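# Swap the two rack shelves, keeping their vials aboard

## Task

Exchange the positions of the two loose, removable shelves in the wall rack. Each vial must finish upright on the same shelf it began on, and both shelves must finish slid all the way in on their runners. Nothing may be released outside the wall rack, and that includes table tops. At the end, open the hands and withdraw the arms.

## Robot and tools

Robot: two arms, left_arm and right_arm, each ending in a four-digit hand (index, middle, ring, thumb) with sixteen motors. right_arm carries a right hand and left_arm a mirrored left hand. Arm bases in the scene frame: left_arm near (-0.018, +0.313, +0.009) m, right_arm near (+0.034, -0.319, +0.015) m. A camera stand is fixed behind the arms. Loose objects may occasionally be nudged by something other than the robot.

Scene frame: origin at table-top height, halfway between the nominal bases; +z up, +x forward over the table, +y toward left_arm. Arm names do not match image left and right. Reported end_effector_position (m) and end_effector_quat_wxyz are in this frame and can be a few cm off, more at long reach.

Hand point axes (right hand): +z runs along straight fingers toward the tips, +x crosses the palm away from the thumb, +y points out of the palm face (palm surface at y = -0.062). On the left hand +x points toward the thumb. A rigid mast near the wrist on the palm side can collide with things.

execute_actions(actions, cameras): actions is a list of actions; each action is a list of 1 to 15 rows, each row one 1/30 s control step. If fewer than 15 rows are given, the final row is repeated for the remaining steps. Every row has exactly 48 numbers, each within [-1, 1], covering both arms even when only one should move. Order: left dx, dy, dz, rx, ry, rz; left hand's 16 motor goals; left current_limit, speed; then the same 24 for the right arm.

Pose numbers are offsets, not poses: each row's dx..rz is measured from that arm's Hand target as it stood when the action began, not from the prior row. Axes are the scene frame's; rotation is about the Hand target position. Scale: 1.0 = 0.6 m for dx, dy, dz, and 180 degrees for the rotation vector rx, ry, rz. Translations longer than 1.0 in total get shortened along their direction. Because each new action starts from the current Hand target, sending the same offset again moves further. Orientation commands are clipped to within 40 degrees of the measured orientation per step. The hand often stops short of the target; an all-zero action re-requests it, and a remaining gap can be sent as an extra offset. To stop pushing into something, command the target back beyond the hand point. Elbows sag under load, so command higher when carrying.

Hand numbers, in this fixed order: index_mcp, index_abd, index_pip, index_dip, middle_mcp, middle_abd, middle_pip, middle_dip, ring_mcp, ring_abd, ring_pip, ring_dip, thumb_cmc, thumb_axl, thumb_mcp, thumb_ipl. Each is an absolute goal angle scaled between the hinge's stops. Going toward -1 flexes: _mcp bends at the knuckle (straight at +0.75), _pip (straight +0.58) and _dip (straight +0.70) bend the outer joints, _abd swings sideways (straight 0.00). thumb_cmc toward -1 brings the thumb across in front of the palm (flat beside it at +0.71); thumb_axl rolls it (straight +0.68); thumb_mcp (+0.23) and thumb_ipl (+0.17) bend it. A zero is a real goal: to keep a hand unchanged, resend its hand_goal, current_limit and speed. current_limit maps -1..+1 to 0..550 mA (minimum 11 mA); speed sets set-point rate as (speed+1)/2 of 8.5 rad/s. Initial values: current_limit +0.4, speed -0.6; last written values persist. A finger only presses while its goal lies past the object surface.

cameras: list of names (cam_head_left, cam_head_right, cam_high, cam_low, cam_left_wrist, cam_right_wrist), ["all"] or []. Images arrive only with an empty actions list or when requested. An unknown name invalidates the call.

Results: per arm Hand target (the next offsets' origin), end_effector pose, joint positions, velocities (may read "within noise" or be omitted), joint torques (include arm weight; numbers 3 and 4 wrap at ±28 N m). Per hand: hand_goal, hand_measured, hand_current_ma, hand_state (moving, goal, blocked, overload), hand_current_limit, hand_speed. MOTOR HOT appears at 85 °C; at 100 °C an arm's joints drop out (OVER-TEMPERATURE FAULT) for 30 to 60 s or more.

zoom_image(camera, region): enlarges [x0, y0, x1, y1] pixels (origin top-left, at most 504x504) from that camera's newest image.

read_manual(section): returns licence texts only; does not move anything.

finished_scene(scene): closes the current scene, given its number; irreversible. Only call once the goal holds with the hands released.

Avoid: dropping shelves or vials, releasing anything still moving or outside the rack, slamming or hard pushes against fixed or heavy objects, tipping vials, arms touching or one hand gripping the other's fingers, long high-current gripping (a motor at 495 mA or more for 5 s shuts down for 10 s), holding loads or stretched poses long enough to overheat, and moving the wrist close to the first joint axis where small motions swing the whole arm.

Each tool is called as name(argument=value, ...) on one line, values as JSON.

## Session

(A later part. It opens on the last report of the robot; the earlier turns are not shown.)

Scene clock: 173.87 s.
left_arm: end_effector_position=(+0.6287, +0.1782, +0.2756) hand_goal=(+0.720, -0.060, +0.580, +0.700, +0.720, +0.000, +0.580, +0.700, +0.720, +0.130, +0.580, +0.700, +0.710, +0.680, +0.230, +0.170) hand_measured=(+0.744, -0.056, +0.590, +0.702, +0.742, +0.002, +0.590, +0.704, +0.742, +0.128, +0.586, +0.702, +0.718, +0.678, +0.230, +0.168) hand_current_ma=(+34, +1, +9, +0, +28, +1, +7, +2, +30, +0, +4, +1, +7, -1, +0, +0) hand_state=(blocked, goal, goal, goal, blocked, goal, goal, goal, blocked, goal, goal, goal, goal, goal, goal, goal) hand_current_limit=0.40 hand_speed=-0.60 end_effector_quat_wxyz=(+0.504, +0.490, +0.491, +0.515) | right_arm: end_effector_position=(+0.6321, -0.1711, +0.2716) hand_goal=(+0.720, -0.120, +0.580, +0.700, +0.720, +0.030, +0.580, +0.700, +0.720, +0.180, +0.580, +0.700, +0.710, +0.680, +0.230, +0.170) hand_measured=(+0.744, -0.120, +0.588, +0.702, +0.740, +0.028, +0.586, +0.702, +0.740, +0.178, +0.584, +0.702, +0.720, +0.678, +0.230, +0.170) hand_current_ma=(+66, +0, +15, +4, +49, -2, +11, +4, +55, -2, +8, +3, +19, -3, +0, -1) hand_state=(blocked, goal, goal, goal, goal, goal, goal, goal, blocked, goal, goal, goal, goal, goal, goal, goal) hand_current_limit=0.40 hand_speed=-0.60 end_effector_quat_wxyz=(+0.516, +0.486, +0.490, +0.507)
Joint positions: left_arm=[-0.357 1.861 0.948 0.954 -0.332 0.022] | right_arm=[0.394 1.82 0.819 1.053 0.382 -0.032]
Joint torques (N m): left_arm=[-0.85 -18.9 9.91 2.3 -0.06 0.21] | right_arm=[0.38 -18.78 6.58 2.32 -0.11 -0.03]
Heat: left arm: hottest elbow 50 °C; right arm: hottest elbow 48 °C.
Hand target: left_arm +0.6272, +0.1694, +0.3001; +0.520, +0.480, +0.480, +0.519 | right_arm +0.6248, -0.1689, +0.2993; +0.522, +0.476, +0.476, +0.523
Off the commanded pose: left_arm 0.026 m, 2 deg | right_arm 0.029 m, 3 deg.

execute_actions(actions=[[[0,0.007,0.008,0,-0.001,0,0.72,-0.06,0.58,0.7,0.72,0,0.58,0.7,0.72,0.13,0.58,0.7,0.71,0.68,0.23,0.17,0.4,-0.6,0,0,0.006,0,0,0,0.72,-0.12,0.58,0.7,0.72,0.03,0.58,0.7,0.72,0.18,0.58,0.7,0.71,0.68,0.23,0.17,0.4,-0.6]],[[0,0,0.008,0,0,0,0.72,-0.06,0.58,0.7,0.72,0,0.58,0.7,0.72,0.13,0.58,0.7,0.71,0.68,0.23,0.17,0.4,-0.6,0,0,0.006,0,0,0,0.72,-0.12,0.58,0.7,0.72,0.03,0.58,0.7,0.72,0.18,0.58,0.7,0.71,0.68,0.23,0.17,0.4,-0.6]],[[0,0,0.008,0,-0.001,0,0.72,-0.06,0.58,0.7,0.72,0,0.58,0.7,0.72,0.13,0.58,0.7,0.71,0.68,0.23,0.17,0.4,-0.6,0,0,0.006,0,-0.001,0,0.72,-0.12,0.58,0.7,0.72,0.03,0.58,0.7,0.72,0.18,0.58,0.7,0.71,0.68,0.23,0.17,0.4,-0.6]]], cameras=["cam_low", "cam_left_wrist"])

zoom_image(camera="cam_left_wrist", region=[240, 80, 480, 260])

zoom_image(camera="cam_low", region=[290, 160, 410, 290])

Scene clock: 177.03 s.
left_arm: end_effector_position=(+0.6279, +0.1781, +0.2852) hand_goal=(+0.720, -0.060, +0.580, +0.700, +0.720, +0.000, +0.580, +0.700, +0.720, +0.130, +0.580, +0.700, +0.710, +0.680, +0.230, +0.170) hand_measured=(+0.744, -0.056, +0.590, +0.702, +0.744, +0.002, +0.590, +0.704, +0.748, +0.128, +0.592, +0.702, +0.718, +0.678, +0.230, +0.168) hand_current_ma=(+34, +1, +9, +0, +34, +1, +9, +2, +40, +0, +9, +1, +7, -1, +0, +0) hand_state=(blocked, goal, goal, goal, blocked, goal, goal, goal, blocked, goal, goal, goal, goal, goal, goal, goal) hand_current_limit=0.40 hand_speed=-0.60 end_effector_quat_wxyz=(+0.504, +0.491, +0.491, +0.514) | right_arm: end_effector_position=(+0.6326, -0.1709, +0.2754) hand_goal=(+0.720, -0.120, +0.580, +0.700, +0.720, +0.030, +0.580, +0.700, +0.720, +0.180, +0.580, +0.700, +0.710, +0.680, +0.230, +0.170) hand_measured=(+0.750, -0.120, +0.590, +0.702, +0.740, +0.028, +0.588, +0.702, +0.740, +0.178, +0.584, +0.702, +0.720, +0.678, +0.230, +0.170) hand_current_ma=(+88, +0, +18, +4, +49, -2, +16, +4, +54, -2, +8, +3, +19, -3, +0, -1) hand_state=(blocked, goal, goal, goal, goal, goal, goal, goal, blocked, goal, goal, goal, goal, goal, goal, goal) hand_current_limit=0.40 hand_speed=-0.60 end_effector_quat_wxyz=(+0.515, +0.487, +0.494, +0.504)
Joint positions: left_arm=[-0.357 1.836 0.948 0.925 -0.331 0.022] | right_arm=[0.394 1.802 0.819 1.023 0.382 -0.032]
Joint torques (N m): left_arm=[-0.21 -18.96 10.41 2.45 0.16 0.23] | right_arm=[0.38 -19.19 7.06 2.43 -0.15 -0.05]
Heat: left arm: hottest elbow 50 °C; right arm: hottest elbow 48 °C.
Hand target: left_arm +0.6272, +0.1736, +0.3143; +0.521, +0.478, +0.479, +0.521 | right_arm +0.6248, -0.1689, +0.3100; +0.523, +0.476, +0.476, +0.524
Off the commanded pose: left_arm 0.029 m, 3 deg | right_arm 0.036 m, 4 deg.
camera_calibration:
cam_left_wrist: T_world_to_cam=[[0.0150118, -0.735849, -0.676979, 0.283336], [-0.730786, 0.454029, -0.509716, 0.476898], [0.682442, 0.502379, -0.530932, -0.247335], [0, 0, 0, 1]] pos_world=[0.513048, 0.116223, 0.303577]
Images, in order (width x height): cam_low 672x504, cam_left_wrist 672x504.

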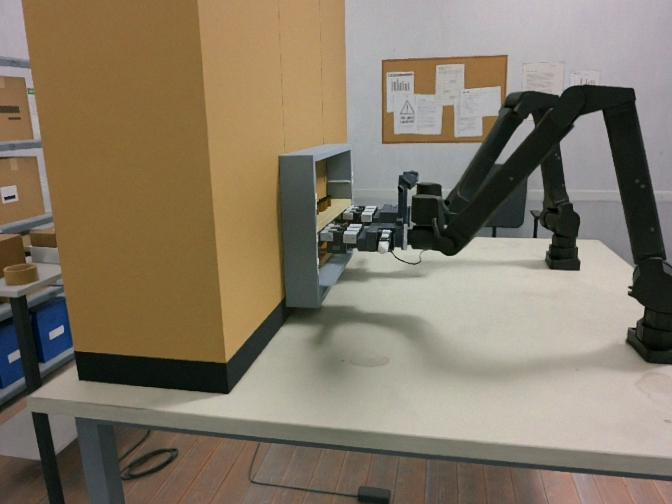

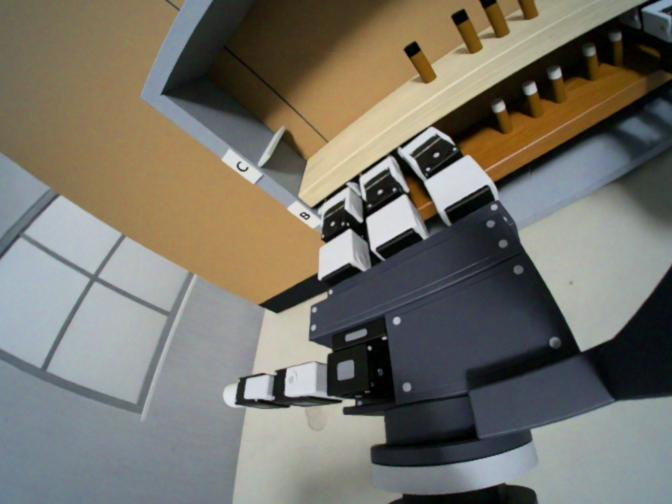

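Scaled by 2.100 from the camera's 672x504 image, which has a finer 960x720 frame.

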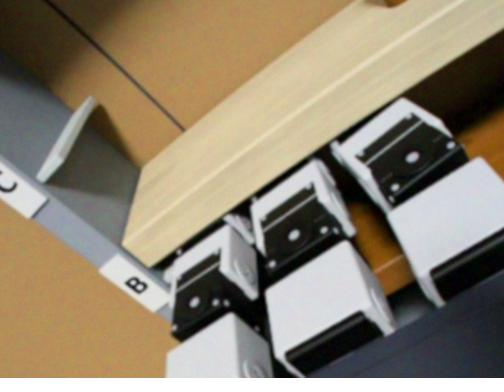

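Scaled by 3.877.

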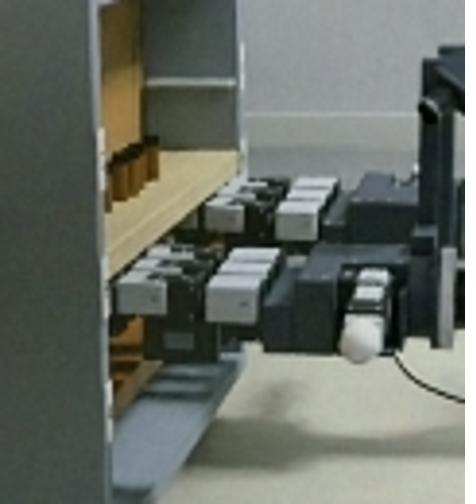

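execute_actions(actions=[[[0,0,-0.001,0,0,0,0.72,-0.06,0.58,0.7,0.72,0,0.58,0.7,0.72,0.13,0.58,0.7,0.71,0.68,0.23,0.17,0.4,-0.6,0,0,0.006,0,0,0,0.72,-0.12,0.58,0.7,0.72,0.03,0.58,0.7,0.72,0.18,0.58,0.7,0.71,0.68,0.23,0.17,0.4,-0.6]],[[0,0,0,0,0,0,0.72,-0.06,0.58,0.7,0.72,0,0.58,0.7,0.72,0.13,0.58,0.7,0.71,0.68,0.23,0.17,0.4,-0.6,0,0,0.005,0,0,0,0.72,-0.12,0.58,0.7,0.72,0.03,0.58,0.7,0.72,0.18,0.58,0.7,0.71,0.68,0.23,0.17,0.4,-0.6]]])

Scene clock: 178.83 s.
left_arm: end_effector_position=(+0.6279, +0.1780, +0.2852) hand_goal=(+0.720, -0.060, +0.580, +0.700, +0.720, +0.000, +0.580, +0.700, +0.720, +0.130, +0.580, +0.700, +0.710, +0.680, +0.230, +0.170) hand_measured=(+0.744, -0.058, +0.592, +0.702, +0.744, +0.002, +0.590, +0.704, +0.748, +0.128, +0.590, +0.702, +0.718, +0.678, +0.230, +0.168) hand_current_ma=(+34, +1, +10, +1, +34, +1, +9, +2, +39, +0, +8, +1, +7, -1, +0, +0) hand_state=(blocked, goal, goal, goal, blocked, goal, goal, goal, blocked, goal, goal, goal, goal, goal, goal, goal) hand_current_limit=0.40 hand_speed=-0.60 end_effector_quat_wxyz=(+0.504, +0.491, +0.491, +0.514) | right_arm: end_effector_position=(+0.6325, -0.1709, +0.2798) hand_goal=(+0.720, -0.120, +0.580, +0.700, +0.720, +0.030, +0.580, +0.700, +0.720, +0.180, +0.580, +0.700, +0.710, +0.680, +0.230, +0.170) hand_measured=(+0.752, -0.120, +0.590, +0.702, +0.740, +0.028, +0.590, +0.702, +0.740, +0.178, +0.584, +0.702, +0.720, +0.678, +0.230, +0.170) hand_current_ma=(+91, +0, +18, +4, +52, -2, +19, +4, +54, -2, +8, +3, +19, -3, +0, -1) hand_state=(blocked, goal, goal, goal, blocked, goal, goal, goal, blocked, goal, goal, goal, goal, goal, goal, goal) hand_current_limit=0.40 hand_speed=-0.60 end_effector_quat_wxyz=(+0.514, +0.488, +0.496, +0.502)
Joint positions: left_arm=[-0.357 1.836 0.948 0.925 -0.33 0.022] | right_arm=[0.394 1.787 0.819 1.002 0.382 -0.032]
Joint torques (N m): left_arm=[-0.09 -18.78 10.37 2.48 0.14 0.21] | right_arm=[0.38 -19.14 7.46 2.52 -0.12 -0.06]
Heat: left arm: hottest elbow 50 °C; right arm: hottest elbow 47 °C.
Hand target: left_arm +0.6272, +0.1736, +0.3137; +0.521, +0.478, +0.478, +0.521 | right_arm +0.6248, -0.1689, +0.3166; +0.523, +0.476, +0.475, +0.524
Off the commanded pose: left_arm 0.029 m, 3 deg | right_arm 0.038 m, 4 deg.

execute_actions(actions=[[[-0.007,0,-0.004,0,0,0,0.72,-0.06,0.58,0.7,0.72,0,0.58,0.7,0.72,0.13,0.58,0.7,0.71,0.68,0.23,0.17,0.4,-0.6,-0.005,0,0,0,0,0,0.72,-0.12,0.58,0.7,0.72,0.03,0.58,0.7,0.72,0.18,0.58,0.7,0.71,0.68,0.23,0.17,0.4,-0.6]],[[-0.007,0,-0.005,0,0.002,0,0.72,-0.06,0.58,0.7,0.72,0,0.58,0.7,0.72,0.13,0.58,0.7,0.71,0.68,0.23,0.17,0.4,-0.6,-0.006,0,-0.002,0,0.001,0,0.72,-0.12,0.58,0.7,0.72,0.03,0.58,0.7,0.72,0.18,0.58,0.7,0.71,0.68,0.23,0.17,0.4,-0.6]],[[-0.007,0,-0.005,0,0.002,0,0.72,-0.06,0.58,0.7,0.72,0,0.58,0.7,0.72,0.13,0.58,0.7,0.71,0.68,0.23,0.17,0.4,-0.6,-0.007,0,-0.003,0,0.002,0,0.72,-0.12,0.58,0.7,0.72,0.03,0.58,0.7,0.72,0.18,0.58,0.7,0.71,0.68,0.23,0.17,0.4,-0.6]]])

Scene clock: 181.77 s.
left_arm: end_effector_position=(+0.6203, +0.1778, +0.2800) hand_goal=(+0.720, -0.060, +0.580, +0.700, +0.720, +0.000, +0.580, +0.700, +0.720, +0.130, +0.580, +0.700, +0.710, +0.680, +0.230, +0.170) hand_measured=(+0.746, -0.058, +0.594, +0.704, +0.744, +0.002, +0.590, +0.704, +0.746, +0.128, +0.590, +0.702, +0.718, +0.678, +0.230, +0.168) hand_current_ma=(+38, +1, +12, +2, +34, +1, +9, +2, +35, +0, +7, +1, +7, -1, +0, +0) hand_state=(blocked, goal, goal, goal, blocked, goal, goal, goal, blocked, goal, goal, goal, goal, goal, goal, goal) hand_current_limit=0.40 hand_speed=-0.60 end_effector_quat_wxyz=(+0.500, +0.497, +0.492, +0.510) | right_arm: end_effector_position=(+0.6223, -0.1710, +0.2769) hand_goal=(+0.720, -0.120, +0.580, +0.700, +0.720, +0.030, +0.580, +0.700, +0.720, +0.180, +0.580, +0.700, +0.710, +0.680, +0.230, +0.170) hand_measured=(+0.752, -0.120, +0.590, +0.702, +0.740, +0.028, +0.590, +0.702, +0.740, +0.178, +0.584, +0.702, +0.720, +0.678, +0.230, +0.170) hand_current_ma=(+91, +0, +19, +4, +54, -2, +21, +4, +54, -2, +8, +3, +19, -3, +0, -1) hand_state=(blocked, goal, goal, goal, blocked, goal, goal, goal, blocked, goal, goal, goal, goal, goal, goal, goal) hand_current_limit=0.40 hand_speed=-0.60 end_effector_quat_wxyz=(+0.512, +0.490, +0.500, +0.498)
Joint positions: left_arm=[-0.361 1.824 0.921 0.925 -0.331 0.022] | right_arm=[0.403 1.768 0.788 1.002 0.39 -0.032]
Joint torques (N m): left_arm=[-0.56 -18.55 9.14 3.18 -0.17 0.19] | right_arm=[0.56 -18.67 7.28 2.62 -0.09 -0.01]
Heat: left arm: hottest elbow 50 °C; right arm: hottest elbow 47 °C.
Hand target: left_arm +0.6145, +0.1736, +0.3053; +0.518, +0.481, +0.482, +0.518 | right_arm +0.6139, -0.1688, +0.3136; +0.521, +0.478, +0.478, +0.522
Off the commanded pose: left_arm 0.026 m, 3 deg | right_arm 0.038 m, 4 deg.

execute_actions(actions=[[[-0.005,0,0.005,0,-0.003,0,0.72,-0.06,0.58,0.7,0.72,0,0.58,0.7,0.72,0.13,0.58,0.7,0.71,0.68,0.23,0.17,0.4,-0.6,-0.005,0,0.005,0,-0.003,0,0.72,-0.12,0.58,0.7,0.72,0.03,0.58,0.7,0.72,0.18,0.58,0.7,0.71,0.68,0.23,0.17,0.4,-0.6]],[[-0.006,0,0.004,0,-0.003,0,0.72,-0.06,0.58,0.7,0.72,0,0.58,0.7,0.72,0.13,0.58,0.7,0.71,0.68,0.23,0.17,0.4,-0.6,-0.006,0,0.004,0,-0.003,0,0.72,-0.12,0.58,0.7,0.72,0.03,0.58,0.7,0.72,0.18,0.58,0.7,0.71,0.68,0.23,0.17,0.4,-0.6]]])

Scene clock: 183.67 s.
left_arm: end_effector_position=(+0.6156, +0.1780, +0.2813) hand_goal=(+0.720, -0.060, +0.580, +0.700, +0.720, +0.000, +0.580, +0.700, +0.720, +0.130, +0.580, +0.700, +0.710, +0.680, +0.230, +0.170) hand_measured=(+0.746, -0.058, +0.594, +0.704, +0.744, +0.002, +0.590, +0.704, +0.746, +0.128, +0.590, +0.702, +0.718, +0.678, +0.230, +0.168) hand_current_ma=(+38, +1, +12, +2, +34, +1, +9, +2, +35, +0, +7, +1, +7, -1, +0, +0) hand_state=(blocked, goal, goal, goal, blocked, goal, goal, goal, blocked, goal, goal, goal, goal, goal, goal, goal) hand_current_limit=0.40 hand_speed=-0.60 end_effector_quat_wxyz=(+0.501, +0.496, +0.492, +0.511) | right_arm: end_effector_position=(+0.6182, -0.1710, +0.2782) hand_goal=(+0.720, -0.120, +0.580, +0.700, +0.720, +0.030, +0.580, +0.700, +0.720, +0.180, +0.580, +0.700, +0.710, +0.680, +0.230, +0.170) hand_measured=(+0.752, -0.120, +0.590, +0.702, +0.740, +0.028, +0.590, +0.702, +0.740, +0.178, +0.584, +0.702, +0.720, +0.678, +0.230, +0.170) hand_current_ma=(+91, +0, +19, +4, +54, -2, +21, +4, +54, -2, +8, +3, +19, -3, +0, -1) hand_state=(blocked, goal, goal, goal, blocked, goal, goal, goal, blocked, goal, goal, goal, goal, goal, goal, goal) hand_current_limit=0.40 hand_speed=-0.60 end_effector_quat_wxyz=(+0.512, +0.490, +0.500, +0.498)
Joint positions: left_arm=[-0.364 1.815 0.908 0.933 -0.334 0.022] | right_arm=[0.406 1.758 0.777 1.002 0.394 -0.032]
Joint torques (N m): left_arm=[-0.56 -18.37 9.07 3.75 -0.16 0.25] | right_arm=[0.62 -18.37 7.19 3.54 -0.05 -0.11]
Heat: left arm: hottest elbow 50 °C; right arm: hottest elbow 47 °C.
Hand target: left_arm +0.6080, +0.1735, +0.3107; +0.523, +0.476, +0.477, +0.522 | right_arm +0.6073, -0.1690, +0.3189; +0.525, +0.473, +0.473, +0.526
Off the commanded pose: left_arm 0.031 m, 4 deg | right_arm 0.042 m, 5 deg.

execute_actions(actions=[[[-0.006,0,0.004,0,-0.002,0,0.72,-0.06,0.58,0.7,0.72,0,0.58,0.7,0.72,0.13,0.58,0.7,0.71,0.68,0.23,0.17,0.4,-0.6,-0.006,0,0.004,0,-0.002,0,0.72,-0.12,0.58,0.7,0.72,0.03,0.58,0.7,0.72,0.18,0.58,0.7,0.71,0.68,0.23,0.17,0.4,-0.6]],[[-0.007,0,0.002,0,0,0,0.72,-0.06,0.58,0.7,0.72,0,0.58,0.7,0.72,0.13,0.58,0.7,0.71,0.68,0.23,0.17,0.4,-0.6,-0.007,0,0.002,0,0,0,0.72,-0.12,0.58,0.7,0.72,0.03,0.58,0.7,0.72,0.18,0.58,0.7,0.71,0.68,0.23,0.17,0.4,-0.6]],[[-0.008,0,0,0,0,0,0.72,-0.06,0.58,0.7,0.72,0,0.58,0.7,0.72,0.13,0.58,0.7,0.71,0.68,0.23,0.17,0.4,-0.6,-0.008,0,0,0,0,0,0.72,-0.12,0.58,0.7,0.72,0.03,0.58,0.7,0.72,0.18,0.58,0.7,0.71,0.68,0.23,0.17,0.4,-0.6]]], cameras=["cam_low", "cam_right_wrist"])

zoom_image(camera="cam_right_wrist", region=[190, 80, 430, 260])

zoom_image(camera="cam_low", region=[290, 160, 410, 290])

Scene clock: 186.30 s.
left_arm: end_effector_position=(+0.6028, +0.1782, +0.2853) hand_goal=(+0.720, -0.060, +0.580, +0.700, +0.720, +0.000, +0.580, +0.700, +0.720, +0.130, +0.580, +0.700, +0.710, +0.680, +0.230, +0.170) hand_measured=(+0.746, -0.058, +0.594, +0.704, +0.744, +0.002, +0.590, +0.704, +0.746, +0.128, +0.590, +0.702, +0.718, +0.678, +0.230, +0.168) hand_current_ma=(+38, +1, +12, +2, +34, +1, +9, +2, +35, +0, +7, +1, +7, -1, +0, +0) hand_state=(blocked, goal, goal, goal, blocked, goal, goal, goal, blocked, goal, goal, goal, goal, goal, goal, goal) hand_current_limit=0.40 hand_speed=-0.60 end_effector_quat_wxyz=(+0.503, +0.494, +0.491, +0.512) | right_arm: end_effector_position=(+0.6057, -0.1709, +0.2827) hand_goal=(+0.720, -0.120, +0.580, +0.700, +0.720, +0.030, +0.580, +0.700, +0.720, +0.180, +0.580, +0.700, +0.710, +0.680, +0.230, +0.170) hand_measured=(+0.752, -0.120, +0.590, +0.702, +0.740, +0.028, +0.590, +0.702, +0.740, +0.178, +0.584, +0.702, +0.720, +0.678, +0.230, +0.170) hand_current_ma=(+92, +0, +19, +4, +54, -2, +21, +4, +54, -2, +8, +3, +19, -3, +0, -1) hand_state=(blocked, goal, goal, goal, blocked, goal, goal, goal, blocked, goal, goal, goal, goal, goal, goal, goal) hand_current_limit=0.40 hand_speed=-0.60 end_effector_quat_wxyz=(+0.513, +0.489, +0.498, +0.499)
Joint positions: left_arm=[-0.372 1.789 0.875 0.947 -0.342 0.023] | right_arm=[0.417 1.73 0.746 1.012 0.405 -0.034]
Joint torques (N m): left_arm=[-0.67 -18.08 9.1 3.77 -0.13 0.28] | right_arm=[0.62 -17.61 7.24 3.64 -0.1 -0.13]
Heat: left arm: hottest elbow 50 °C; right arm: hottest elbow 47 °C.
Hand target: left_arm +0.5953, +0.1735, +0.3143; +0.524, +0.475, +0.475, +0.524 | right_arm +0.5947, -0.1688, +0.3227; +0.527, +0.471, +0.471, +0.528
Off the commanded pose: left_arm 0.030 m, 4 deg | right_arm 0.041 m, 5 deg.
camera_calibration:
cam_right_wrist: T_world_to_cam=[[-0.046066, -0.755878, 0.65309, -0.256173], [-0.735153, -0.416994, -0.534478, 0.475382], [0.676335, -0.504742, -0.536476, -0.222784], [0, 0, 0, 1]] pos_world=[0.488354, -0.107852, 0.301867]
Images, in order (width x height): cam_low 672x504, cam_right_wrist 672x504.

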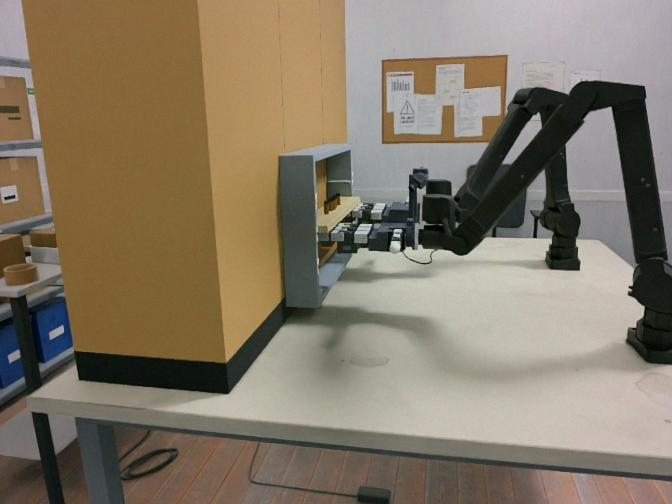

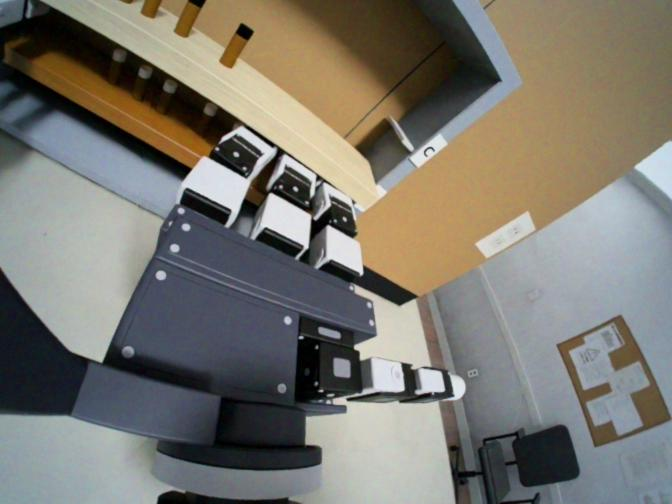

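Scaled by 2.100 from the camera's 672x504 image, which has a finer 960x720 frame.

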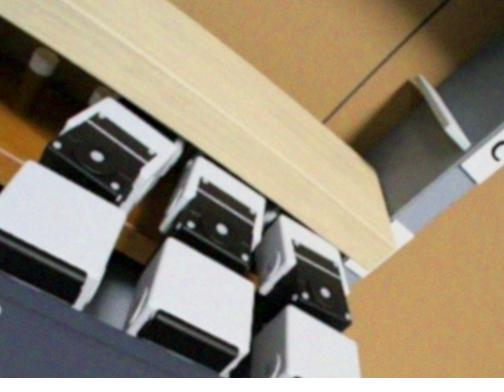

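Scaled by 3.877.

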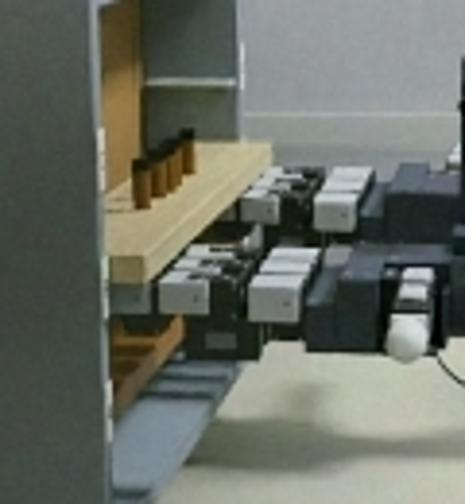

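execute_actions(actions=[[[-0.008,0,0,0,0,0,0.72,-0.06,0.58,0.7,0.72,0,0.58,0.7,0.72,0.13,0.58,0.7,0.71,0.68,0.23,0.17,0.4,-0.6,-0.008,0,0,0,0,0,0.72,-0.12,0.58,0.7,0.72,0.03,0.58,0.7,0.72,0.18,0.58,0.7,0.71,0.68,0.23,0.17,0.4,-0.6]],[[-0.008,0,0,0,0,0,0.72,-0.06,0.58,0.7,0.72,0,0.58,0.7,0.72,0.13,0.58,0.7,0.71,0.68,0.23,0.17,0.4,-0.6,-0.008,0,0,0,0,0,0.72,-0.12,0.58,0.7,0.72,0.03,0.58,0.7,0.72,0.18,0.58,0.7,0.71,0.68,0.23,0.17,0.4,-0.6]],[[-0.008,0,0,0,0,0,0.72,-0.06,0.58,0.7,0.72,0,0.58,0.7,0.72,0.13,0.58,0.7,0.71,0.68,0.23,0.17,0.4,-0.6,-0.008,0,0,0,0,0,0.72,-0.12,0.58,0.7,0.72,0.03,0.58,0.7,0.72,0.18,0.58,0.7,0.71,0.68,0.23,0.17,0.4,-0.6]],[[-0.008,0,0,0,0,0,0.72,-0.06,0.58,0.7,0.72,0,0.58,0.7,0.72,0.13,0.58,0.7,0.71,0.68,0.23,0.17,0.4,-0.6,-0.008,0,0,0,0,0,0.72,-0.12,0.58,0.7,0.72,0.03,0.58,0.7,0.72,0.18,0.58,0.7,0.71,0.68,0.23,0.17,0.4,-0.6]]])

Scene clock: 189.47 s.
left_arm: end_effector_position=(+0.5835, +0.1783, +0.2866) hand_goal=(+0.720, -0.060, +0.580, +0.700, +0.720, +0.000, +0.580, +0.700, +0.720, +0.130, +0.580, +0.700, +0.710, +0.680, +0.230, +0.170) hand_measured=(+0.746, -0.058, +0.594, +0.704, +0.744, +0.002, +0.590, +0.704, +0.746, +0.128, +0.590, +0.702, +0.718, +0.678, +0.230, +0.168) hand_current_ma=(+38, +1, +12, +2, +34, +1, +9, +2, +35, +0, +7, +1, +7, -1, +0, +0) hand_state=(blocked, goal, goal, goal, blocked, goal, goal, goal, blocked, goal, goal, goal, goal, goal, goal, goal) hand_current_limit=0.40 hand_speed=-0.60 end_effector_quat_wxyz=(+0.503, +0.493, +0.491, +0.513) | right_arm: end_effector_position=(+0.5863, -0.1709, +0.2846) hand_goal=(+0.720, -0.120, +0.580, +0.700, +0.720, +0.030, +0.580, +0.700, +0.720, +0.180, +0.580, +0.700, +0.710, +0.680, +0.230, +0.170) hand_measured=(+0.752, -0.120, +0.590, +0.702, +0.740, +0.028, +0.590, +0.702, +0.740, +0.178, +0.584, +0.702, +0.720, +0.678, +0.230, +0.170) hand_current_ma=(+92, +0, +19, +4, +54, -2, +21, +4, +54, -2, +8, +3, +19, -3, +0, -1) hand_state=(blocked, goal, goal, goal, blocked, goal, goal, goal, blocked, goal, goal, goal, goal, goal, goal, goal) hand_current_limit=0.40 hand_speed=-0.60 end_effector_quat_wxyz=(+0.514, +0.488, +0.498, +0.500)
Joint positions: left_arm=[-0.386 1.753 0.822 0.967 -0.356 0.024] | right_arm=[0.435 1.694 0.696 1.028 0.423 -0.036]
Joint torques (N m): left_arm=[-0.67 -17.26 8.9 3.82 -0.13 0.27] | right_arm=[0.85 -17.03 7.05 3.59 -0.11 -0.12]
Heat: left arm: hottest elbow 50 °C; right arm: hottest elbow 47 °C.
Hand target: left_arm +0.5762, +0.1736, +0.3143; +0.524, +0.475, +0.475, +0.524 | right_arm +0.5755, -0.1689, +0.3226; +0.527, +0.471, +0.471, +0.527
Off the commanded pose: left_arm 0.029 m, 4 deg | right_arm 0.039 m, 5 deg.

execute_actions(actions=[[[-0.008,0,0,0,0,0,0.72,-0.06,0.58,0.7,0.72,0,0.58,0.7,0.72,0.13,0.58,0.7,0.71,0.68,0.23,0.17,0.4,-0.6,-0.0085,0,0,0,0,0,0.72,-0.12,0.58,0.7,0.72,0.03,0.58,0.7,0.72,0.18,0.58,0.7,0.71,0.68,0.23,0.17,0.4,-0.6]],[[-0.008,0,0,0,0,0,0.72,-0.06,0.58,0.7,0.72,0,0.58,0.7,0.72,0.13,0.58,0.7,0.71,0.68,0.23,0.17,0.4,-0.6,-0.008,0,0,0,0,0,0.72,-0.12,0.58,0.7,0.72,0.03,0.58,0.7,0.72,0.18,0.58,0.7,0.71,0.68,0.23,0.17,0.4,-0.6]],[[-0.008,0,0,0,0,0,0.72,-0.06,0.58,0.7,0.72,0,0.58,0.7,0.72,0.13,0.58,0.7,0.71,0.68,0.23,0.17,0.4,-0.6,-0.008,0,0,0,0,0,0.72,-0.12,0.58,0.7,0.72,0.03,0.58,0.7,0.72,0.18,0.58,0.7,0.71,0.68,0.23,0.17,0.4,-0.6]],[[-0.008,0,0,0,0,0,0.72,-0.06,0.58,0.7,0.72,0,0.58,0.7,0.72,0.13,0.58,0.7,0.71,0.68,0.23,0.17,0.4,-0.6,-0.008,0,0,0,0,0,0.72,-0.12,0.58,0.7,0.72,0.03,0.58,0.7,0.72,0.18,0.58,0.7,0.71,0.68,0.23,0.17,0.4,-0.6]],[[-0.008,0,0,0,0,0,0.72,-0.06,0.58,0.7,0.72,0,0.58,0.7,0.72,0.13,0.58,0.7,0.71,0.68,0.23,0.17,0.4,-0.6,-0.008,0,0,0,0,0,0.72,-0.12,0.58,0.7,0.72,0.03,0.58,0.7,0.72,0.18,0.58,0.7,0.71,0.68,0.23,0.17,0.4,-0.6]],[[-0.008,0,0,0,0,0,0.72,-0.06,0.58,0.7,0.72,0,0.58,0.7,0.72,0.13,0.58,0.7,0.71,0.68,0.23,0.17,0.4,-0.6,-0.008,0,0,0,0,0,0.72,-0.12,0.58,0.7,0.72,0.03,0.58,0.7,0.72,0.18,0.58,0.7,0.71,0.68,0.23,0.17,0.4,-0.6]],[[-0.008,0,0.002,0,0,0,0.72,-0.06,0.58,0.7,0.72,0,0.58,0.7,0.72,0.13,0.58,0.7,0.71,0.68,0.23,0.17,0.4,-0.6,-0.008,0,0.002,0,0,0,0.72,-0.12,0.58,0.7,0.72,0.03,0.58,0.7,0.72,0.18,0.58,0.7,0.71,0.68,0.23,0.17,0.4,-0.6]],[[-0.007,0,0.003,0,-0.001,0,0.72,-0.06,0.58,0.7,0.72,0,0.58,0.7,0.72,0.13,0.58,0.7,0.71,0.68,0.23,0.17,0.4,-0.6,-0.007,0,0.003,0,-0.001,0,0.72,-0.12,0.58,0.7,0.72,0.03,0.58,0.7,0.72,0.18,0.58,0.7,0.71,0.68,0.23,0.17,0.4,-0.6]]])

Scene clock: 195.30 s.
left_arm: end_effector_position=(+0.5455, +0.1783, +0.2924) hand_goal=(+0.720, -0.060, +0.580, +0.700, +0.720, +0.000, +0.580, +0.700, +0.720, +0.130, +0.580, +0.700, +0.710, +0.680, +0.230, +0.170) hand_measured=(+0.746, -0.058, +0.594, +0.704, +0.744, +0.002, +0.590, +0.704, +0.746, +0.128, +0.590, +0.702, +0.718, +0.678, +0.230, +0.168) hand_current_ma=(+38, +1, +12, +2, +34, +1, +9, +2, +35, +0, +7, +1, +7, -1, +0, +0) hand_state=(blocked, goal, goal, goal, blocked, goal, goal, goal, blocked, goal, goal, goal, goal, goal, goal, goal) hand_current_limit=0.40 hand_speed=-0.60 end_effector_quat_wxyz=(+0.505, +0.491, +0.489, +0.514) | right_arm: end_effector_position=(+0.5480, -0.1709, +0.2915) hand_goal=(+0.720, -0.120, +0.580, +0.700, +0.720, +0.030, +0.580, +0.700, +0.720, +0.180, +0.580, +0.700, +0.710, +0.680, +0.230, +0.170) hand_measured=(+0.752, -0.120, +0.590, +0.702, +0.740, +0.028, +0.590, +0.702, +0.740, +0.178, +0.584, +0.702, +0.720, +0.678, +0.230, +0.170) hand_current_ma=(+92, +0, +19, +4, +54, -2, +21, +4, +54, -2, +8, +3, +19, -3, +0, -1) hand_state=(blocked, goal, goal, goal, blocked, goal, goal, goal, blocked, goal, goal, goal, goal, goal, goal, goal) hand_current_limit=0.40 hand_speed=-0.60 end_effector_quat_wxyz=(+0.517, +0.486, +0.496, +0.501)
Joint positions: left_arm=[-0.416 1.678 0.723 0.998 -0.387 0.027] | right_arm=[0.475 1.616 0.603 1.052 0.464 -0.043]
Joint torques (N m): left_arm=[-0.56 -15.79 8.68 3.69 -0.12 0.31] | right_arm=[0.67 -15.03 6.94 3.51 -0.11 -0.12]
Heat: left arm: hottest elbow 50 °C; right arm: hottest elbow 47 °C.
Hand target: left_arm +0.5384, +0.1736, +0.3172; +0.525, +0.474, +0.474, +0.524 | right_arm +0.5374, -0.1688, +0.3255; +0.527, +0.471, +0.471, +0.528
Off the commanded pose: left_arm 0.026 m, 4 deg | right_arm 0.036 m, 5 deg.

execute_actions(actions=[[[-0.006,0,0.006,0,-0.001,0,0.72,-0.06,0.58,0.7,0.72,0,0.58,0.7,0.72,0.13,0.58,0.7,0.71,0.68,0.23,0.17,0.4,-0.6,-0.006,0,0.006,0,-0.001,0,0.72,-0.12,0.58,0.7,0.72,0.03,0.58,0.7,0.72,0.18,0.58,0.7,0.71,0.68,0.23,0.17,0.4,-0.6]],[[-0.005,0,0.008,0,-0.001,0,0.72,-0.06,0.58,0.7,0.72,0,0.58,0.7,0.72,0.13,0.58,0.7,0.71,0.68,0.23,0.17,0.4,-0.6,-0.005,0,0.008,0,-0.001,0,0.72,-0.12,0.58,0.7,0.72,0.03,0.58,0.7,0.72,0.18,0.58,0.7,0.71,0.68,0.23,0.17,0.4,-0.6]],[[-0.005,0,0.008,0,-0.002,0,0.72,-0.06,0.58,0.7,0.72,0,0.58,0.7,0.72,0.13,0.58,0.7,0.71,0.68,0.23,0.17,0.4,-0.6,-0.005,0,0.008,0,-0.002,0,0.72,-0.12,0.58,0.7,0.72,0.03,0.58,0.7,0.72,0.18,0.58,0.7,0.71,0.68,0.23,0.17,0.4,-0.6]],[[-0.003,0,0.008,0,-0.003,0,0.72,-0.06,0.58,0.7,0.72,0,0.58,0.7,0.72,0.13,0.58,0.7,0.71,0.68,0.23,0.17,0.4,-0.6,-0.003,0,0.008,0,-0.003,0,0.72,-0.12,0.58,0.7,0.72,0.03,0.58,0.7,0.72,0.18,0.58,0.7,0.71,0.68,0.23,0.17,0.4,-0.6]]])

Scene clock: 198.40 s.
left_arm: end_effector_position=(+0.5339, +0.1786, +0.3142) hand_goal=(+0.720, -0.060, +0.580, +0.700, +0.720, +0.000, +0.580, +0.700, +0.720, +0.130, +0.580, +0.700, +0.710, +0.680, +0.230, +0.170) hand_measured=(+0.746, -0.058, +0.594, +0.704, +0.744, +0.002, +0.590, +0.704, +0.746, +0.128, +0.590, +0.702, +0.718, +0.678, +0.230, +0.168) hand_current_ma=(+38, +1, +12, +2, +34, +1, +9, +2, +35, +0, +7, +1, +7, -1, +0, +0) hand_state=(blocked, goal, goal, goal, blocked, goal, goal, goal, blocked, goal, goal, goal, goal, goal, goal, goal) hand_current_limit=0.40 hand_speed=-0.60 end_effector_quat_wxyz=(+0.514, +0.481, +0.482, +0.522) | right_arm: end_effector_position=(+0.5358, -0.1713, +0.3145) hand_goal=(+0.720, -0.120, +0.580, +0.700, +0.720, +0.030, +0.580, +0.700, +0.720, +0.180, +0.580, +0.700, +0.710, +0.680, +0.230, +0.170) hand_measured=(+0.752, -0.120, +0.590, +0.702, +0.742, +0.028, +0.590, +0.702, +0.740, +0.178, +0.584, +0.702, +0.720, +0.678, +0.230, +0.170) hand_current_ma=(+92, +0, +20, +4, +61, -2, +22, +4, +54, -2, +8, +3, +19, -3, +0, -1) hand_state=(blocked, goal, goal, goal, blocked, goal, goal, goal, blocked, goal, goal, goal, goal, goal, goal, goal) hand_current_limit=0.40 hand_speed=-0.60 end_effector_quat_wxyz=(+0.525, +0.478, +0.484, +0.512)
Joint positions: left_arm=[-0.424 1.627 0.709 0.998 -0.395 0.037] | right_arm=[0.486 1.559 0.59 1.052 0.474 -0.057]
Joint torques (N m): left_arm=[-0.73 -15.21 8.92 3.22 -0.09 0.3] | right_arm=[0.62 -14.39 7.28 2.84 -0.17 -0.12]
Heat: left arm: hottest elbow 50 °C; right arm: hottest elbow 47 °C.
Hand target: left_arm +0.5270, +0.1736, +0.3353; +0.530, +0.468, +0.469, +0.530 | right_arm +0.5261, -0.1689, +0.3436; +0.532, +0.465, +0.465, +0.533
Off the commanded pose: left_arm 0.023 m, 3 deg | right_arm 0.031 m, 4 deg.

execute_actions(actions=[[[-0.002,0,0.009,0,0.001,0,0.72,-0.06,0.58,0.7,0.72,0,0.58,0.7,0.72,0.13,0.58,0.7,0.71,0.68,0.23,0.17,0.4,-0.6,-0.002,0,0.008,0,0.001,0,0.72,-0.12,0.58,0.7,0.72,0.03,0.58,0.7,0.72,0.18,0.58,0.7,0.71,0.68,0.23,0.17,0.4,-0.6]],[[-0.001,0,0.009,0,0.001,0,0.72,-0.06,0.58,0.7,0.72,0,0.58,0.7,0.72,0.13,0.58,0.7,0.71,0.68,0.23,0.17,0.4,-0.6,-0.001,0,0.008,0,0.001,0,0.72,-0.12,0.58,0.7,0.72,0.03,0.58,0.7,0.72,0.18,0.58,0.7,0.71,0.68,0.23,0.17,0.4,-0.6]],[[0,0,0.009,0,0.001,0,0.72,-0.06,0.58,0.7,0.72,0,0.58,0.7,0.72,0.13,0.58,0.7,0.71,0.68,0.23,0.17,0.4,-0.6,0,0,0.008,0,0.001,0,0.72,-0.12,0.58,0.7,0.72,0.03,0.58,0.7,0.72,0.18,0.58,0.7,0.71,0.68,0.23,0.17,0.4,-0.6]],[[0,0,0.009,0,0.001,0,0.72,-0.06,0.58,0.7,0.72,0,0.58,0.7,0.72,0.13,0.58,0.7,0.71,0.68,0.23,0.17,0.4,-0.6,0,0,0.009,0,0.001,0,0.72,-0.12,0.58,0.7,0.72,0.03,0.58,0.7,0.72,0.18,0.58,0.7,0.71,0.68,0.23,0.17,0.4,-0.6]]])

Scene clock: 201.77 s.
left_arm: end_effector_position=(+0.5279, +0.1786, +0.3352) hand_goal=(+0.720, -0.060, +0.580, +0.700, +0.720, +0.000, +0.580, +0.700, +0.720, +0.130, +0.580, +0.700, +0.710, +0.680, +0.230, +0.170) hand_measured=(+0.746, -0.058, +0.594, +0.704, +0.744, +0.002, +0.590, +0.704, +0.746, +0.128, +0.590, +0.702, +0.718, +0.678, +0.230, +0.168) hand_current_ma=(+37, +1, +12, +2, +34, +1, +9, +2, +35, +0, +7, +1, +7, -1, +0, +0) hand_state=(blocked, goal, goal, goal, blocked, goal, goal, goal, blocked, goal, goal, goal, goal, goal, goal, goal) hand_current_limit=0.40 hand_speed=-0.60 end_effector_quat_wxyz=(+0.513, +0.483, +0.481, +0.522) | right_arm: end_effector_position=(+0.5305, -0.1712, +0.3338) hand_goal=(+0.720, -0.120, +0.580, +0.700, +0.720, +0.030, +0.580, +0.700, +0.720, +0.180, +0.580, +0.700, +0.710, +0.680, +0.230, +0.170) hand_measured=(+0.754, -0.120, +0.590, +0.702, +0.742, +0.028, +0.590, +0.702, +0.740, +0.178, +0.584, +0.702, +0.720, +0.678, +0.230, +0.170) hand_current_ma=(+99, +0, +21, +4, +61, -2, +22, +4, +51, -2, +8, +3, +19, -3, +0, -1) hand_state=(blocked, goal, goal, goal, blocked, goal, goal, goal, goal, goal, goal, goal, goal, goal, goal, goal) hand_current_limit=0.40 hand_speed=-0.60 end_effector_quat_wxyz=(+0.523, +0.479, +0.488, +0.509)
Joint positions: left_arm=[-0.429 1.558 0.707 0.927 -0.398 0.041] | right_arm=[0.492 1.483 0.59 0.968 0.478 -0.057]
Joint torques (N m): left_arm=[-0.62 -14.39 10.41 2.35 -0.09 0.21] | right_arm=[0.5 -13.51 8.72 2.33 -0.13 -0.07]
Heat: left arm: hottest elbow 50 °C; right arm: hottest elbow 47 °C.
Hand target: left_arm +0.5252, +0.1735, +0.3569; +0.527, +0.471, +0.472, +0.527 | right_arm +0.5242, -0.1688, +0.3634; +0.530, +0.468, +0.468, +0.530
Off the commanded pose: left_arm 0.023 m, 2 deg | right_arm 0.030 m, 4 deg.

execute_actions(actions=[[[0,0,0.010,0,0.001,0,0.72,-0.06,0.58,0.7,0.72,0,0.58,0.7,0.72,0.13,0.58,0.7,0.71,0.68,0.23,0.17,0.4,-0.6,0,0,0.010,0,0,0,0.72,-0.12,0.58,0.7,0.72,0.03,0.58,0.7,0.72,0.18,0.58,0.7,0.71,0.68,0.23,0.17,0.4,-0.6]],[[0,0,0.010,0,0.001,0,0.72,-0.06,0.58,0.7,0.72,0,0.58,0.7,0.72,0.13,0.58,0.7,0.71,0.68,0.23,0.17,0.4,-0.6,0,0,0.010,0,0,0,0.72,-0.12,0.58,0.7,0.72,0.03,0.58,0.7,0.72,0.18,0.58,0.7,0.71,0.68,0.23,0.17,0.4,-0.6]],[[0,0,0.010,0,0,0,0.72,-0.06,0.58,0.7,0.72,0,0.58,0.7,0.72,0.13,0.58,0.7,0.71,0.68,0.23,0.17,0.4,-0.6,0,0,0.010,0,0,0,0.72,-0.12,0.58,0.7,0.72,0.03,0.58,0.7,0.72,0.18,0.58,0.7,0.71,0.68,0.23,0.17,0.4,-0.6]],[[0,0,0.008,0,0,0,0.72,-0.06,0.58,0.7,0.72,0,0.58,0.7,0.72,0.13,0.58,0.7,0.71,0.68,0.23,0.17,0.4,-0.6,0,0,0.008,0,0,0,0.72,-0.12,0.58,0.7,0.72,0.03,0.58,0.7,0.72,0.18,0.58,0.7,0.71,0.68,0.23,0.17,0.4,-0.6]]])

Scene clock: 205.17 s.
left_arm: end_effector_position=(+0.5245, +0.1787, +0.3476) hand_goal=(+0.720, -0.060, +0.580, +0.700, +0.720, +0.000, +0.580, +0.700, +0.720, +0.130, +0.580, +0.700, +0.710, +0.680, +0.230, +0.170) hand_measured=(+0.748, -0.060, +0.594, +0.704, +0.744, +0.000, +0.592, +0.704, +0.744, +0.128, +0.590, +0.702, +0.718, +0.678, +0.230, +0.168) hand_current_ma=(+41, +0, +14, +2, +34, +0, +9, +2, +34, +0, +7, +1, +7, -1, +0, +0) hand_state=(blocked, goal, goal, goal, blocked, goal, goal, goal, blocked, goal, goal, goal, goal, goal, goal, goal) hand_current_limit=0.40 hand_speed=-0.60 end_effector_quat_wxyz=(+0.505, +0.492, +0.484, +0.518) | right_arm: end_effector_position=(+0.5272, -0.1723, +0.3456) hand_goal=(+0.720, -0.120, +0.580, +0.700, +0.720, +0.030, +0.580, +0.700, +0.720, +0.180, +0.580, +0.700, +0.710, +0.680, +0.230, +0.170) hand_measured=(+0.754, -0.120, +0.590, +0.702, +0.742, +0.028, +0.590, +0.702, +0.740, +0.178, +0.584, +0.702, +0.720, +0.678, +0.230, +0.170) hand_current_ma=(+104, +0, +22, +4, +61, -2, +22, +4, +48, -2, +8, +3, +19, -3, +0, -1) hand_state=(blocked, goal, goal, goal, blocked, goal, goal, goal, goal, goal, goal, goal, goal, goal, goal, goal) hand_current_limit=0.40 hand_speed=-0.60 end_effector_quat_wxyz=(+0.520, +0.481, +0.496, +0.502)
Joint positions: left_arm=[-0.431 1.499 0.707 0.842 -0.399 0.041] | right_arm=[0.493 1.422 0.59 0.884 0.478 -0.057]
Joint torques (N m): left_arm=[-0.44 -14.27 12.53 2.33 -0.13 0.2] | right_arm=[0.5 -13.1 10.99 2.4 -0.11 -0.06]
Heat: left arm: hottest elbow 50 °C; right arm: hottest elbow 47 °C.
Hand target: left_arm +0.5251, +0.1735, +0.3799; +0.526, +0.473, +0.473, +0.525 | right_arm +0.5242, -0.1688, +0.3862; +0.530, +0.468, +0.468, +0.530
Off the commanded pose: left_arm 0.033 m, 4 deg | right_arm 0.041 m, 5 deg.

execute_actions(actions=[[[0,0,0.009,0,-0.003,0,0.72,-0.06,0.58,0.7,0.72,0,0.58,0.7,0.72,0.13,0.58,0.7,0.71,0.68,0.23,0.17,0.4,-0.6,0,0,0.009,0,-0.003,0,0.72,-0.12,0.58,0.7,0.72,0.03,0.58,0.7,0.72,0.18,0.58,0.7,0.71,0.68,0.23,0.17,0.4,-0.6]],[[0,0,0.009,0,-0.003,0,0.72,-0.06,0.58,0.7,0.72,0,0.58,0.7,0.72,0.13,0.58,0.7,0.71,0.68,0.23,0.17,0.4,-0.6,0,0,0.009,0,-0.003,0,0.72,-0.12,0.58,0.7,0.72,0.03,0.58,0.7,0.72,0.18,0.58,0.7,0.71,0.68,0.23,0.17,0.4,-0.6]],[[0,0,0.008,0,-0.003,0,0.72,-0.06,0.58,0.7,0.72,0,0.58,0.7,0.72,0.13,0.58,0.7,0.71,0.68,0.23,0.17,0.4,-0.6,0,0,0.008,0,-0.003,0,0.72,-0.12,0.58,0.7,0.72,0.03,0.58,0.7,0.72,0.18,0.58,0.7,0.71,0.68,0.23,0.17,0.4,-0.6]]])

Scene clock: 207.97 s.
left_arm: end_effector_position=(+0.5222, +0.1795, +0.3538) hand_goal=(+0.720, -0.060, +0.580, +0.700, +0.720, +0.000, +0.580, +0.700, +0.720, +0.130, +0.580, +0.700, +0.710, +0.680, +0.230, +0.170) hand_measured=(+0.748, -0.060, +0.594, +0.704, +0.744, +0.000, +0.592, +0.704, +0.744, +0.128, +0.590, +0.702, +0.718, +0.678, +0.230, +0.168) hand_current_ma=(+41, +0, +14, +2, +34, +0, +9, +2, +34, +0, +7, +1, +7, -1, +0, +0) hand_state=(blocked, goal, goal, goal, blocked, goal, goal, goal, blocked, goal, goal, goal, goal, goal, goal, goal) hand_current_limit=0.40 hand_speed=-0.60 end_effector_quat_wxyz=(+0.508, +0.489, +0.482, +0.520) | right_arm: end_effector_position=(+0.5247, -0.1727, +0.3526) hand_goal=(+0.720, -0.120, +0.580, +0.700, +0.720, +0.030, +0.580, +0.700, +0.720, +0.180, +0.580, +0.700, +0.710, +0.680, +0.230, +0.170) hand_measured=(+0.754, -0.120, +0.590, +0.702, +0.742, +0.028, +0.590, +0.702, +0.740, +0.178, +0.584, +0.702, +0.720, +0.678, +0.230, +0.170) hand_current_ma=(+104, +0, +22, +4, +61, -2, +22, +4, +48, -2, +8, +3, +19, -3, +0, -1) hand_state=(blocked, goal, goal, goal, blocked, goal, goal, goal, goal, goal, goal, goal, goal, goal, goal, goal) hand_current_limit=0.40 hand_speed=-0.60 end_effector_quat_wxyz=(+0.523, +0.477, +0.493, +0.505)
Joint positions: left_arm=[-0.431 1.487 0.707 0.842 -0.399 0.042] | right_arm=[0.493 1.407 0.59 0.883 0.477 -0.064]
Joint torques (N m): left_arm=[-0.26 -14.15 13.9 2.4 0.01 0.3] | right_arm=[0.15 -13.16 12.29 2.52 -0.25 -0.12]
Heat: left arm: hottest elbow 50 °C; right arm: hottest elbow 47 °C.
Hand target: left_arm +0.5252, +0.1735, +0.3953; +0.532, +0.466, +0.466, +0.532 | right_arm +0.5242, -0.1688, +0.4019; +0.536, +0.461, +0.461, +0.537
Off the commanded pose: left_arm 0.042 m, 5 deg | right_arm 0.049 m, 6 deg.

execute_actions(actions=[[[0.003,0,0.008,0,-0.001,0,0.72,-0.06,0.58,0.7,0.72,0,0.58,0.7,0.72,0.13,0.58,0.7,0.71,0.68,0.23,0.17,0.4,-0.6,0.003,0,0.008,0,-0.001,0,0.72,-0.12,0.58,0.7,0.72,0.03,0.58,0.7,0.72,0.18,0.58,0.7,0.71,0.68,0.23,0.17,0.4,-0.6]],[[0.004,0,0.007,0,0,0,0.72,-0.06,0.58,0.7,0.72,0,0.58,0.7,0.72,0.13,0.58,0.7,0.71,0.68,0.23,0.17,0.4,-0.6,0.004,0,0.007,0,0,0,0.72,-0.12,0.58,0.7,0.72,0.03,0.58,0.7,0.72,0.18,0.58,0.7,0.71,0.68,0.23,0.17,0.4,-0.6]],[[0.004,0,0.005,0,0,0,0.72,-0.06,0.58,0.7,0.72,0,0.58,0.7,0.72,0.13,0.58,0.7,0.71,0.68,0.23,0.17,0.4,-0.6,0.004,0,0.005,0,0,0,0.72,-0.12,0.58,0.7,0.72,0.03,0.58,0.7,0.72,0.18,0.58,0.7,0.71,0.68,0.23,0.17,0.4,-0.6]]])

Scene clock: 210.87 s.
left_arm: end_effector_position=(+0.5255, +0.1776, +0.3583) hand_goal=(+0.720, -0.060, +0.580, +0.700, +0.720, +0.000, +0.580, +0.700, +0.720, +0.130, +0.580, +0.700, +0.710, +0.680, +0.230, +0.170) hand_measured=(+0.748, -0.058, +0.594, +0.704, +0.744, +0.002, +0.592, +0.704, +0.744, +0.130, +0.590, +0.702, +0.718, +0.678, +0.230, +0.168) hand_current_ma=(+41, +0, +14, +2, +34, +0, +9, +2, +34, +0, +7, +1, +7, -1, +0, +0) hand_state=(blocked, goal, goal, goal, blocked, goal, goal, goal, blocked, goal, goal, goal, goal, goal, goal, goal) hand_current_limit=0.40 hand_speed=-0.60 end_effector_quat_wxyz=(+0.505, +0.493, +0.482, +0.518) | right_arm: end_effector_position=(+0.5258, -0.1713, +0.3555) hand_goal=(+0.720, -0.120, +0.580, +0.700, +0.720, +0.030, +0.580, +0.700, +0.720, +0.180, +0.580, +0.700, +0.710, +0.680, +0.230, +0.170) hand_measured=(+0.756, -0.118, +0.590, +0.702, +0.742, +0.030, +0.590, +0.702, +0.738, +0.178, +0.584, +0.702, +0.720, +0.678, +0.230, +0.170) hand_current_ma=(+107, +1, +22, +4, +61, -1, +22, +4, +48, -2, +8, +3, +19, -3, +0, -1) hand_state=(blocked, goal, goal, goal, blocked, goal, goal, goal, goal, goal, goal, goal, goal, goal, goal, goal) hand_current_limit=0.40 hand_speed=-0.60 end_effector_quat_wxyz=(+0.521, +0.477, +0.499, +0.503)
Joint positions: left_arm=[-0.431 1.478 0.721 0.809 -0.396 0.044] | right_arm=[0.492 1.392 0.596 0.851 0.47 -0.066]
Joint torques (N m): left_arm=[0.32 -14.1 15.1 2.43 0.14 0.28] | right_arm=[-0.44 -12.69 14.12 2.41 -0.32 -0.12]
Heat: left arm: hottest elbow 51 °C; right arm: hottest elbow 48 °C.
Hand target: left_arm +0.5318, +0.1735, +0.4072; +0.533, +0.465, +0.465, +0.533 | right_arm +0.5309, -0.1689, +0.4137; +0.537, +0.460, +0.460, +0.537
Off the commanded pose: left_arm 0.050 m, 5 deg | right_arm 0.059 m, 7 deg.

execute_actions(actions=[[[0.005,0,0.005,0,0,0,0.72,-0.06,0.58,0.7,0.72,0,0.58,0.7,0.72,0.13,0.58,0.7,0.71,0.68,0.23,0.17,0.4,-0.6,0.006,0,0.005,0,0,0,0.72,-0.12,0.58,0.7,0.72,0.03,0.58,0.7,0.72,0.18,0.58,0.7,0.71,0.68,0.23,0.17,0.4,-0.6]],[[0.006,0,0.003,0,0,0,0.72,-0.06,0.58,0.7,0.72,0,0.58,0.7,0.72,0.13,0.58,0.7,0.71,0.68,0.23,0.17,0.4,-0.6,0.006,0,0.004,0,0,0,0.72,-0.12,0.58,0.7,0.72,0.03,0.58,0.7,0.72,0.18,0.58,0.7,0.71,0.68,0.23,0.17,0.4,-0.6]]], cameras=["cam_low", "cam_high", "cam_left_wrist", "cam_right_wrist"])

zoom_image(camera="cam_high", region=[380, 120, 480, 200])

zoom_image(camera="cam_high", region=[380, 320, 480, 400])

zoom_image(camera="cam_low", region=[270, 130, 430, 260])

Scene clock: 213.17 s.
left_arm: end_effector_position=(+0.5306, +0.1766, +0.3661) hand_goal=(+0.720, -0.060, +0.580, +0.700, +0.720, +0.000, +0.580, +0.700, +0.720, +0.130, +0.580, +0.700, +0.710, +0.680, +0.230, +0.170) hand_measured=(+0.748, -0.058, +0.594, +0.704, +0.746, +0.002, +0.592, +0.704, +0.744, +0.130, +0.590, +0.702, +0.718, +0.678, +0.230, +0.168) hand_current_ma=(+41, +0, +14, +2, +35, +0, +10, +2, +34, +0, +7, +1, +7, -1, +0, +0) hand_state=(blocked, goal, goal, goal, blocked, goal, goal, goal, blocked, goal, goal, goal, goal, goal, goal, goal) hand_current_limit=0.40 hand_speed=-0.60 end_effector_quat_wxyz=(+0.507, +0.491, +0.482, +0.519) | right_arm: end_effector_position=(+0.5321, -0.1715, +0.3630) hand_goal=(+0.720, -0.120, +0.580, +0.700, +0.720, +0.030, +0.580, +0.700, +0.720, +0.180, +0.580, +0.700, +0.710, +0.680, +0.230, +0.170) hand_measured=(+0.756, -0.118, +0.590, +0.702, +0.742, +0.030, +0.590, +0.702, +0.738, +0.178, +0.584, +0.702, +0.720, +0.678, +0.230, +0.170) hand_current_ma=(+108, +4, +22, +4, +61, +0, +22, +4, +48, -2, +8, +3, +19, -3, +0, -1) hand_state=(blocked, goal, goal, goal, blocked, goal, goal, goal, goal, goal, goal, goal, goal, goal, goal, goal) hand_current_limit=0.40 hand_speed=-0.60 end_effector_quat_wxyz=(+0.522, +0.476, +0.497, +0.503)
Joint positions: left_arm=[-0.429 1.478 0.743 0.792 -0.395 0.044] | right_arm=[0.485 1.392 0.619 0.832 0.465 -0.066]
Joint torques (N m): left_arm=[0.32 -13.98 15.31 2.41 0.31 0.27] | right_arm=[-0.32 -12.57 14.31 2.36 -0.44 -0.11]
Heat: left arm: hottest elbow 52 °C; right arm: hottest elbow 48 °C.
Hand target: left_arm +0.5383, +0.1735, +0.4121; +0.533, +0.465, +0.465, +0.533 | right_arm +0.5381, -0.1689, +0.4192; +0.537, +0.460, +0.460, +0.538
Off the commanded pose: left_arm 0.047 m, 5 deg | right_arm 0.057 m, 6 deg.
camera_calibration:
cam_left_wrist: T_world_to_cam=[[0.0226281, -0.728159, -0.685035, 0.336085], [-0.718251, 0.464788, -0.517772, 0.44219], [0.695416, 0.503743, -0.512483, -0.151093], [0, 0, 0, 1]] pos_world=[0.415071, 0.11531, 0.381751]
cam_right_wrist: T_world_to_cam=[[-0.0594314, -0.745316, 0.664057, -0.30745], [-0.71784, -0.430358, -0.547264, 0.457178], [0.693667, -0.509212, -0.509441, -0.15008], [0, 0, 0, 1]] pos_world=[0.414015, -0.10882, 0.377904]
Images, in order (width x height): cam_high 672x504, cam_low 672x504, cam_left_wrist 672x504, cam_right_wrist 672x504.

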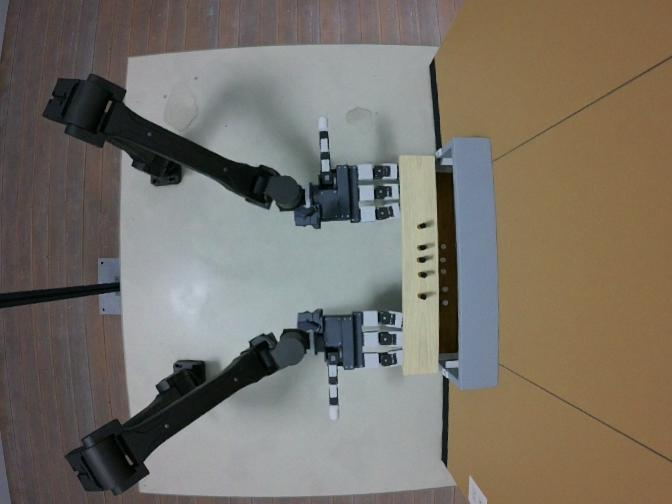

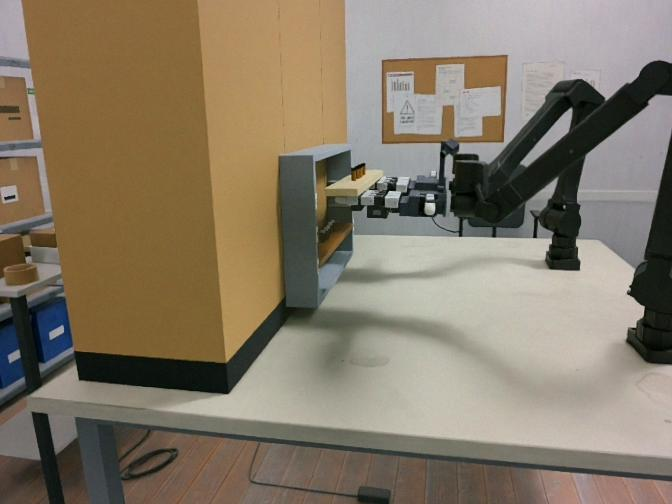

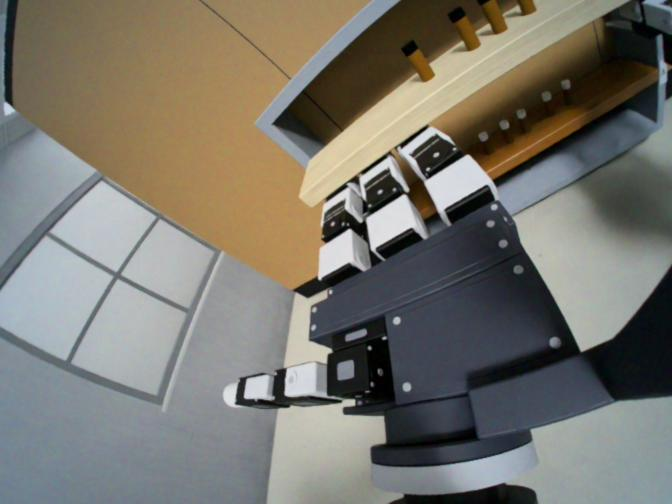

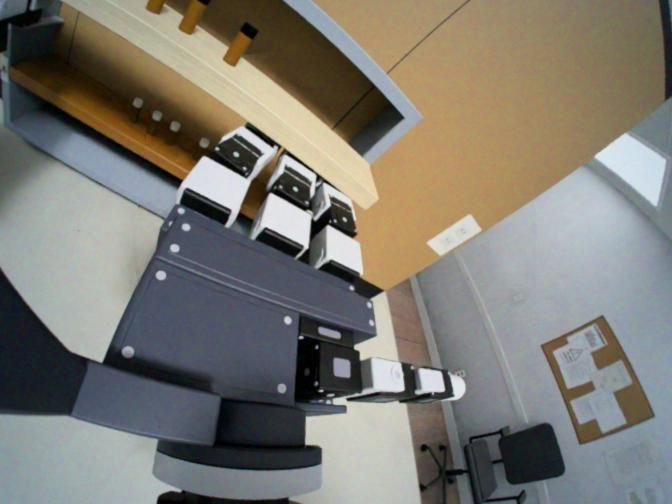

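Scaled by 5.040.

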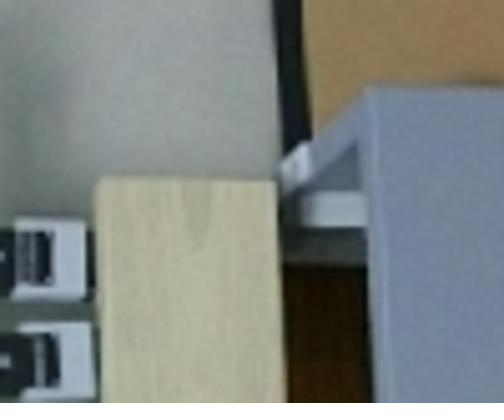

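Scaled by 5.040.

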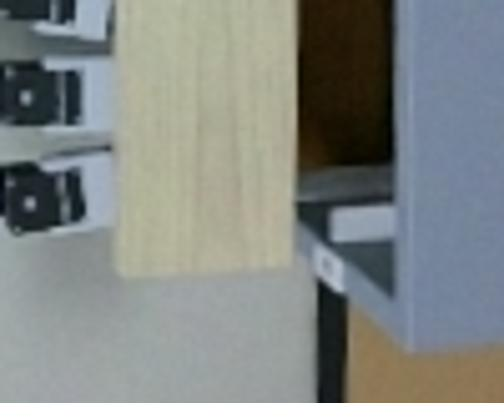

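Scaled by 3.150.

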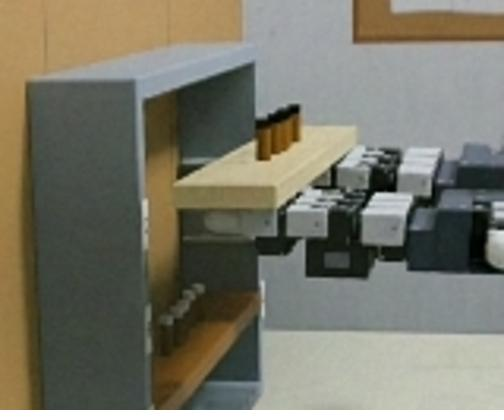

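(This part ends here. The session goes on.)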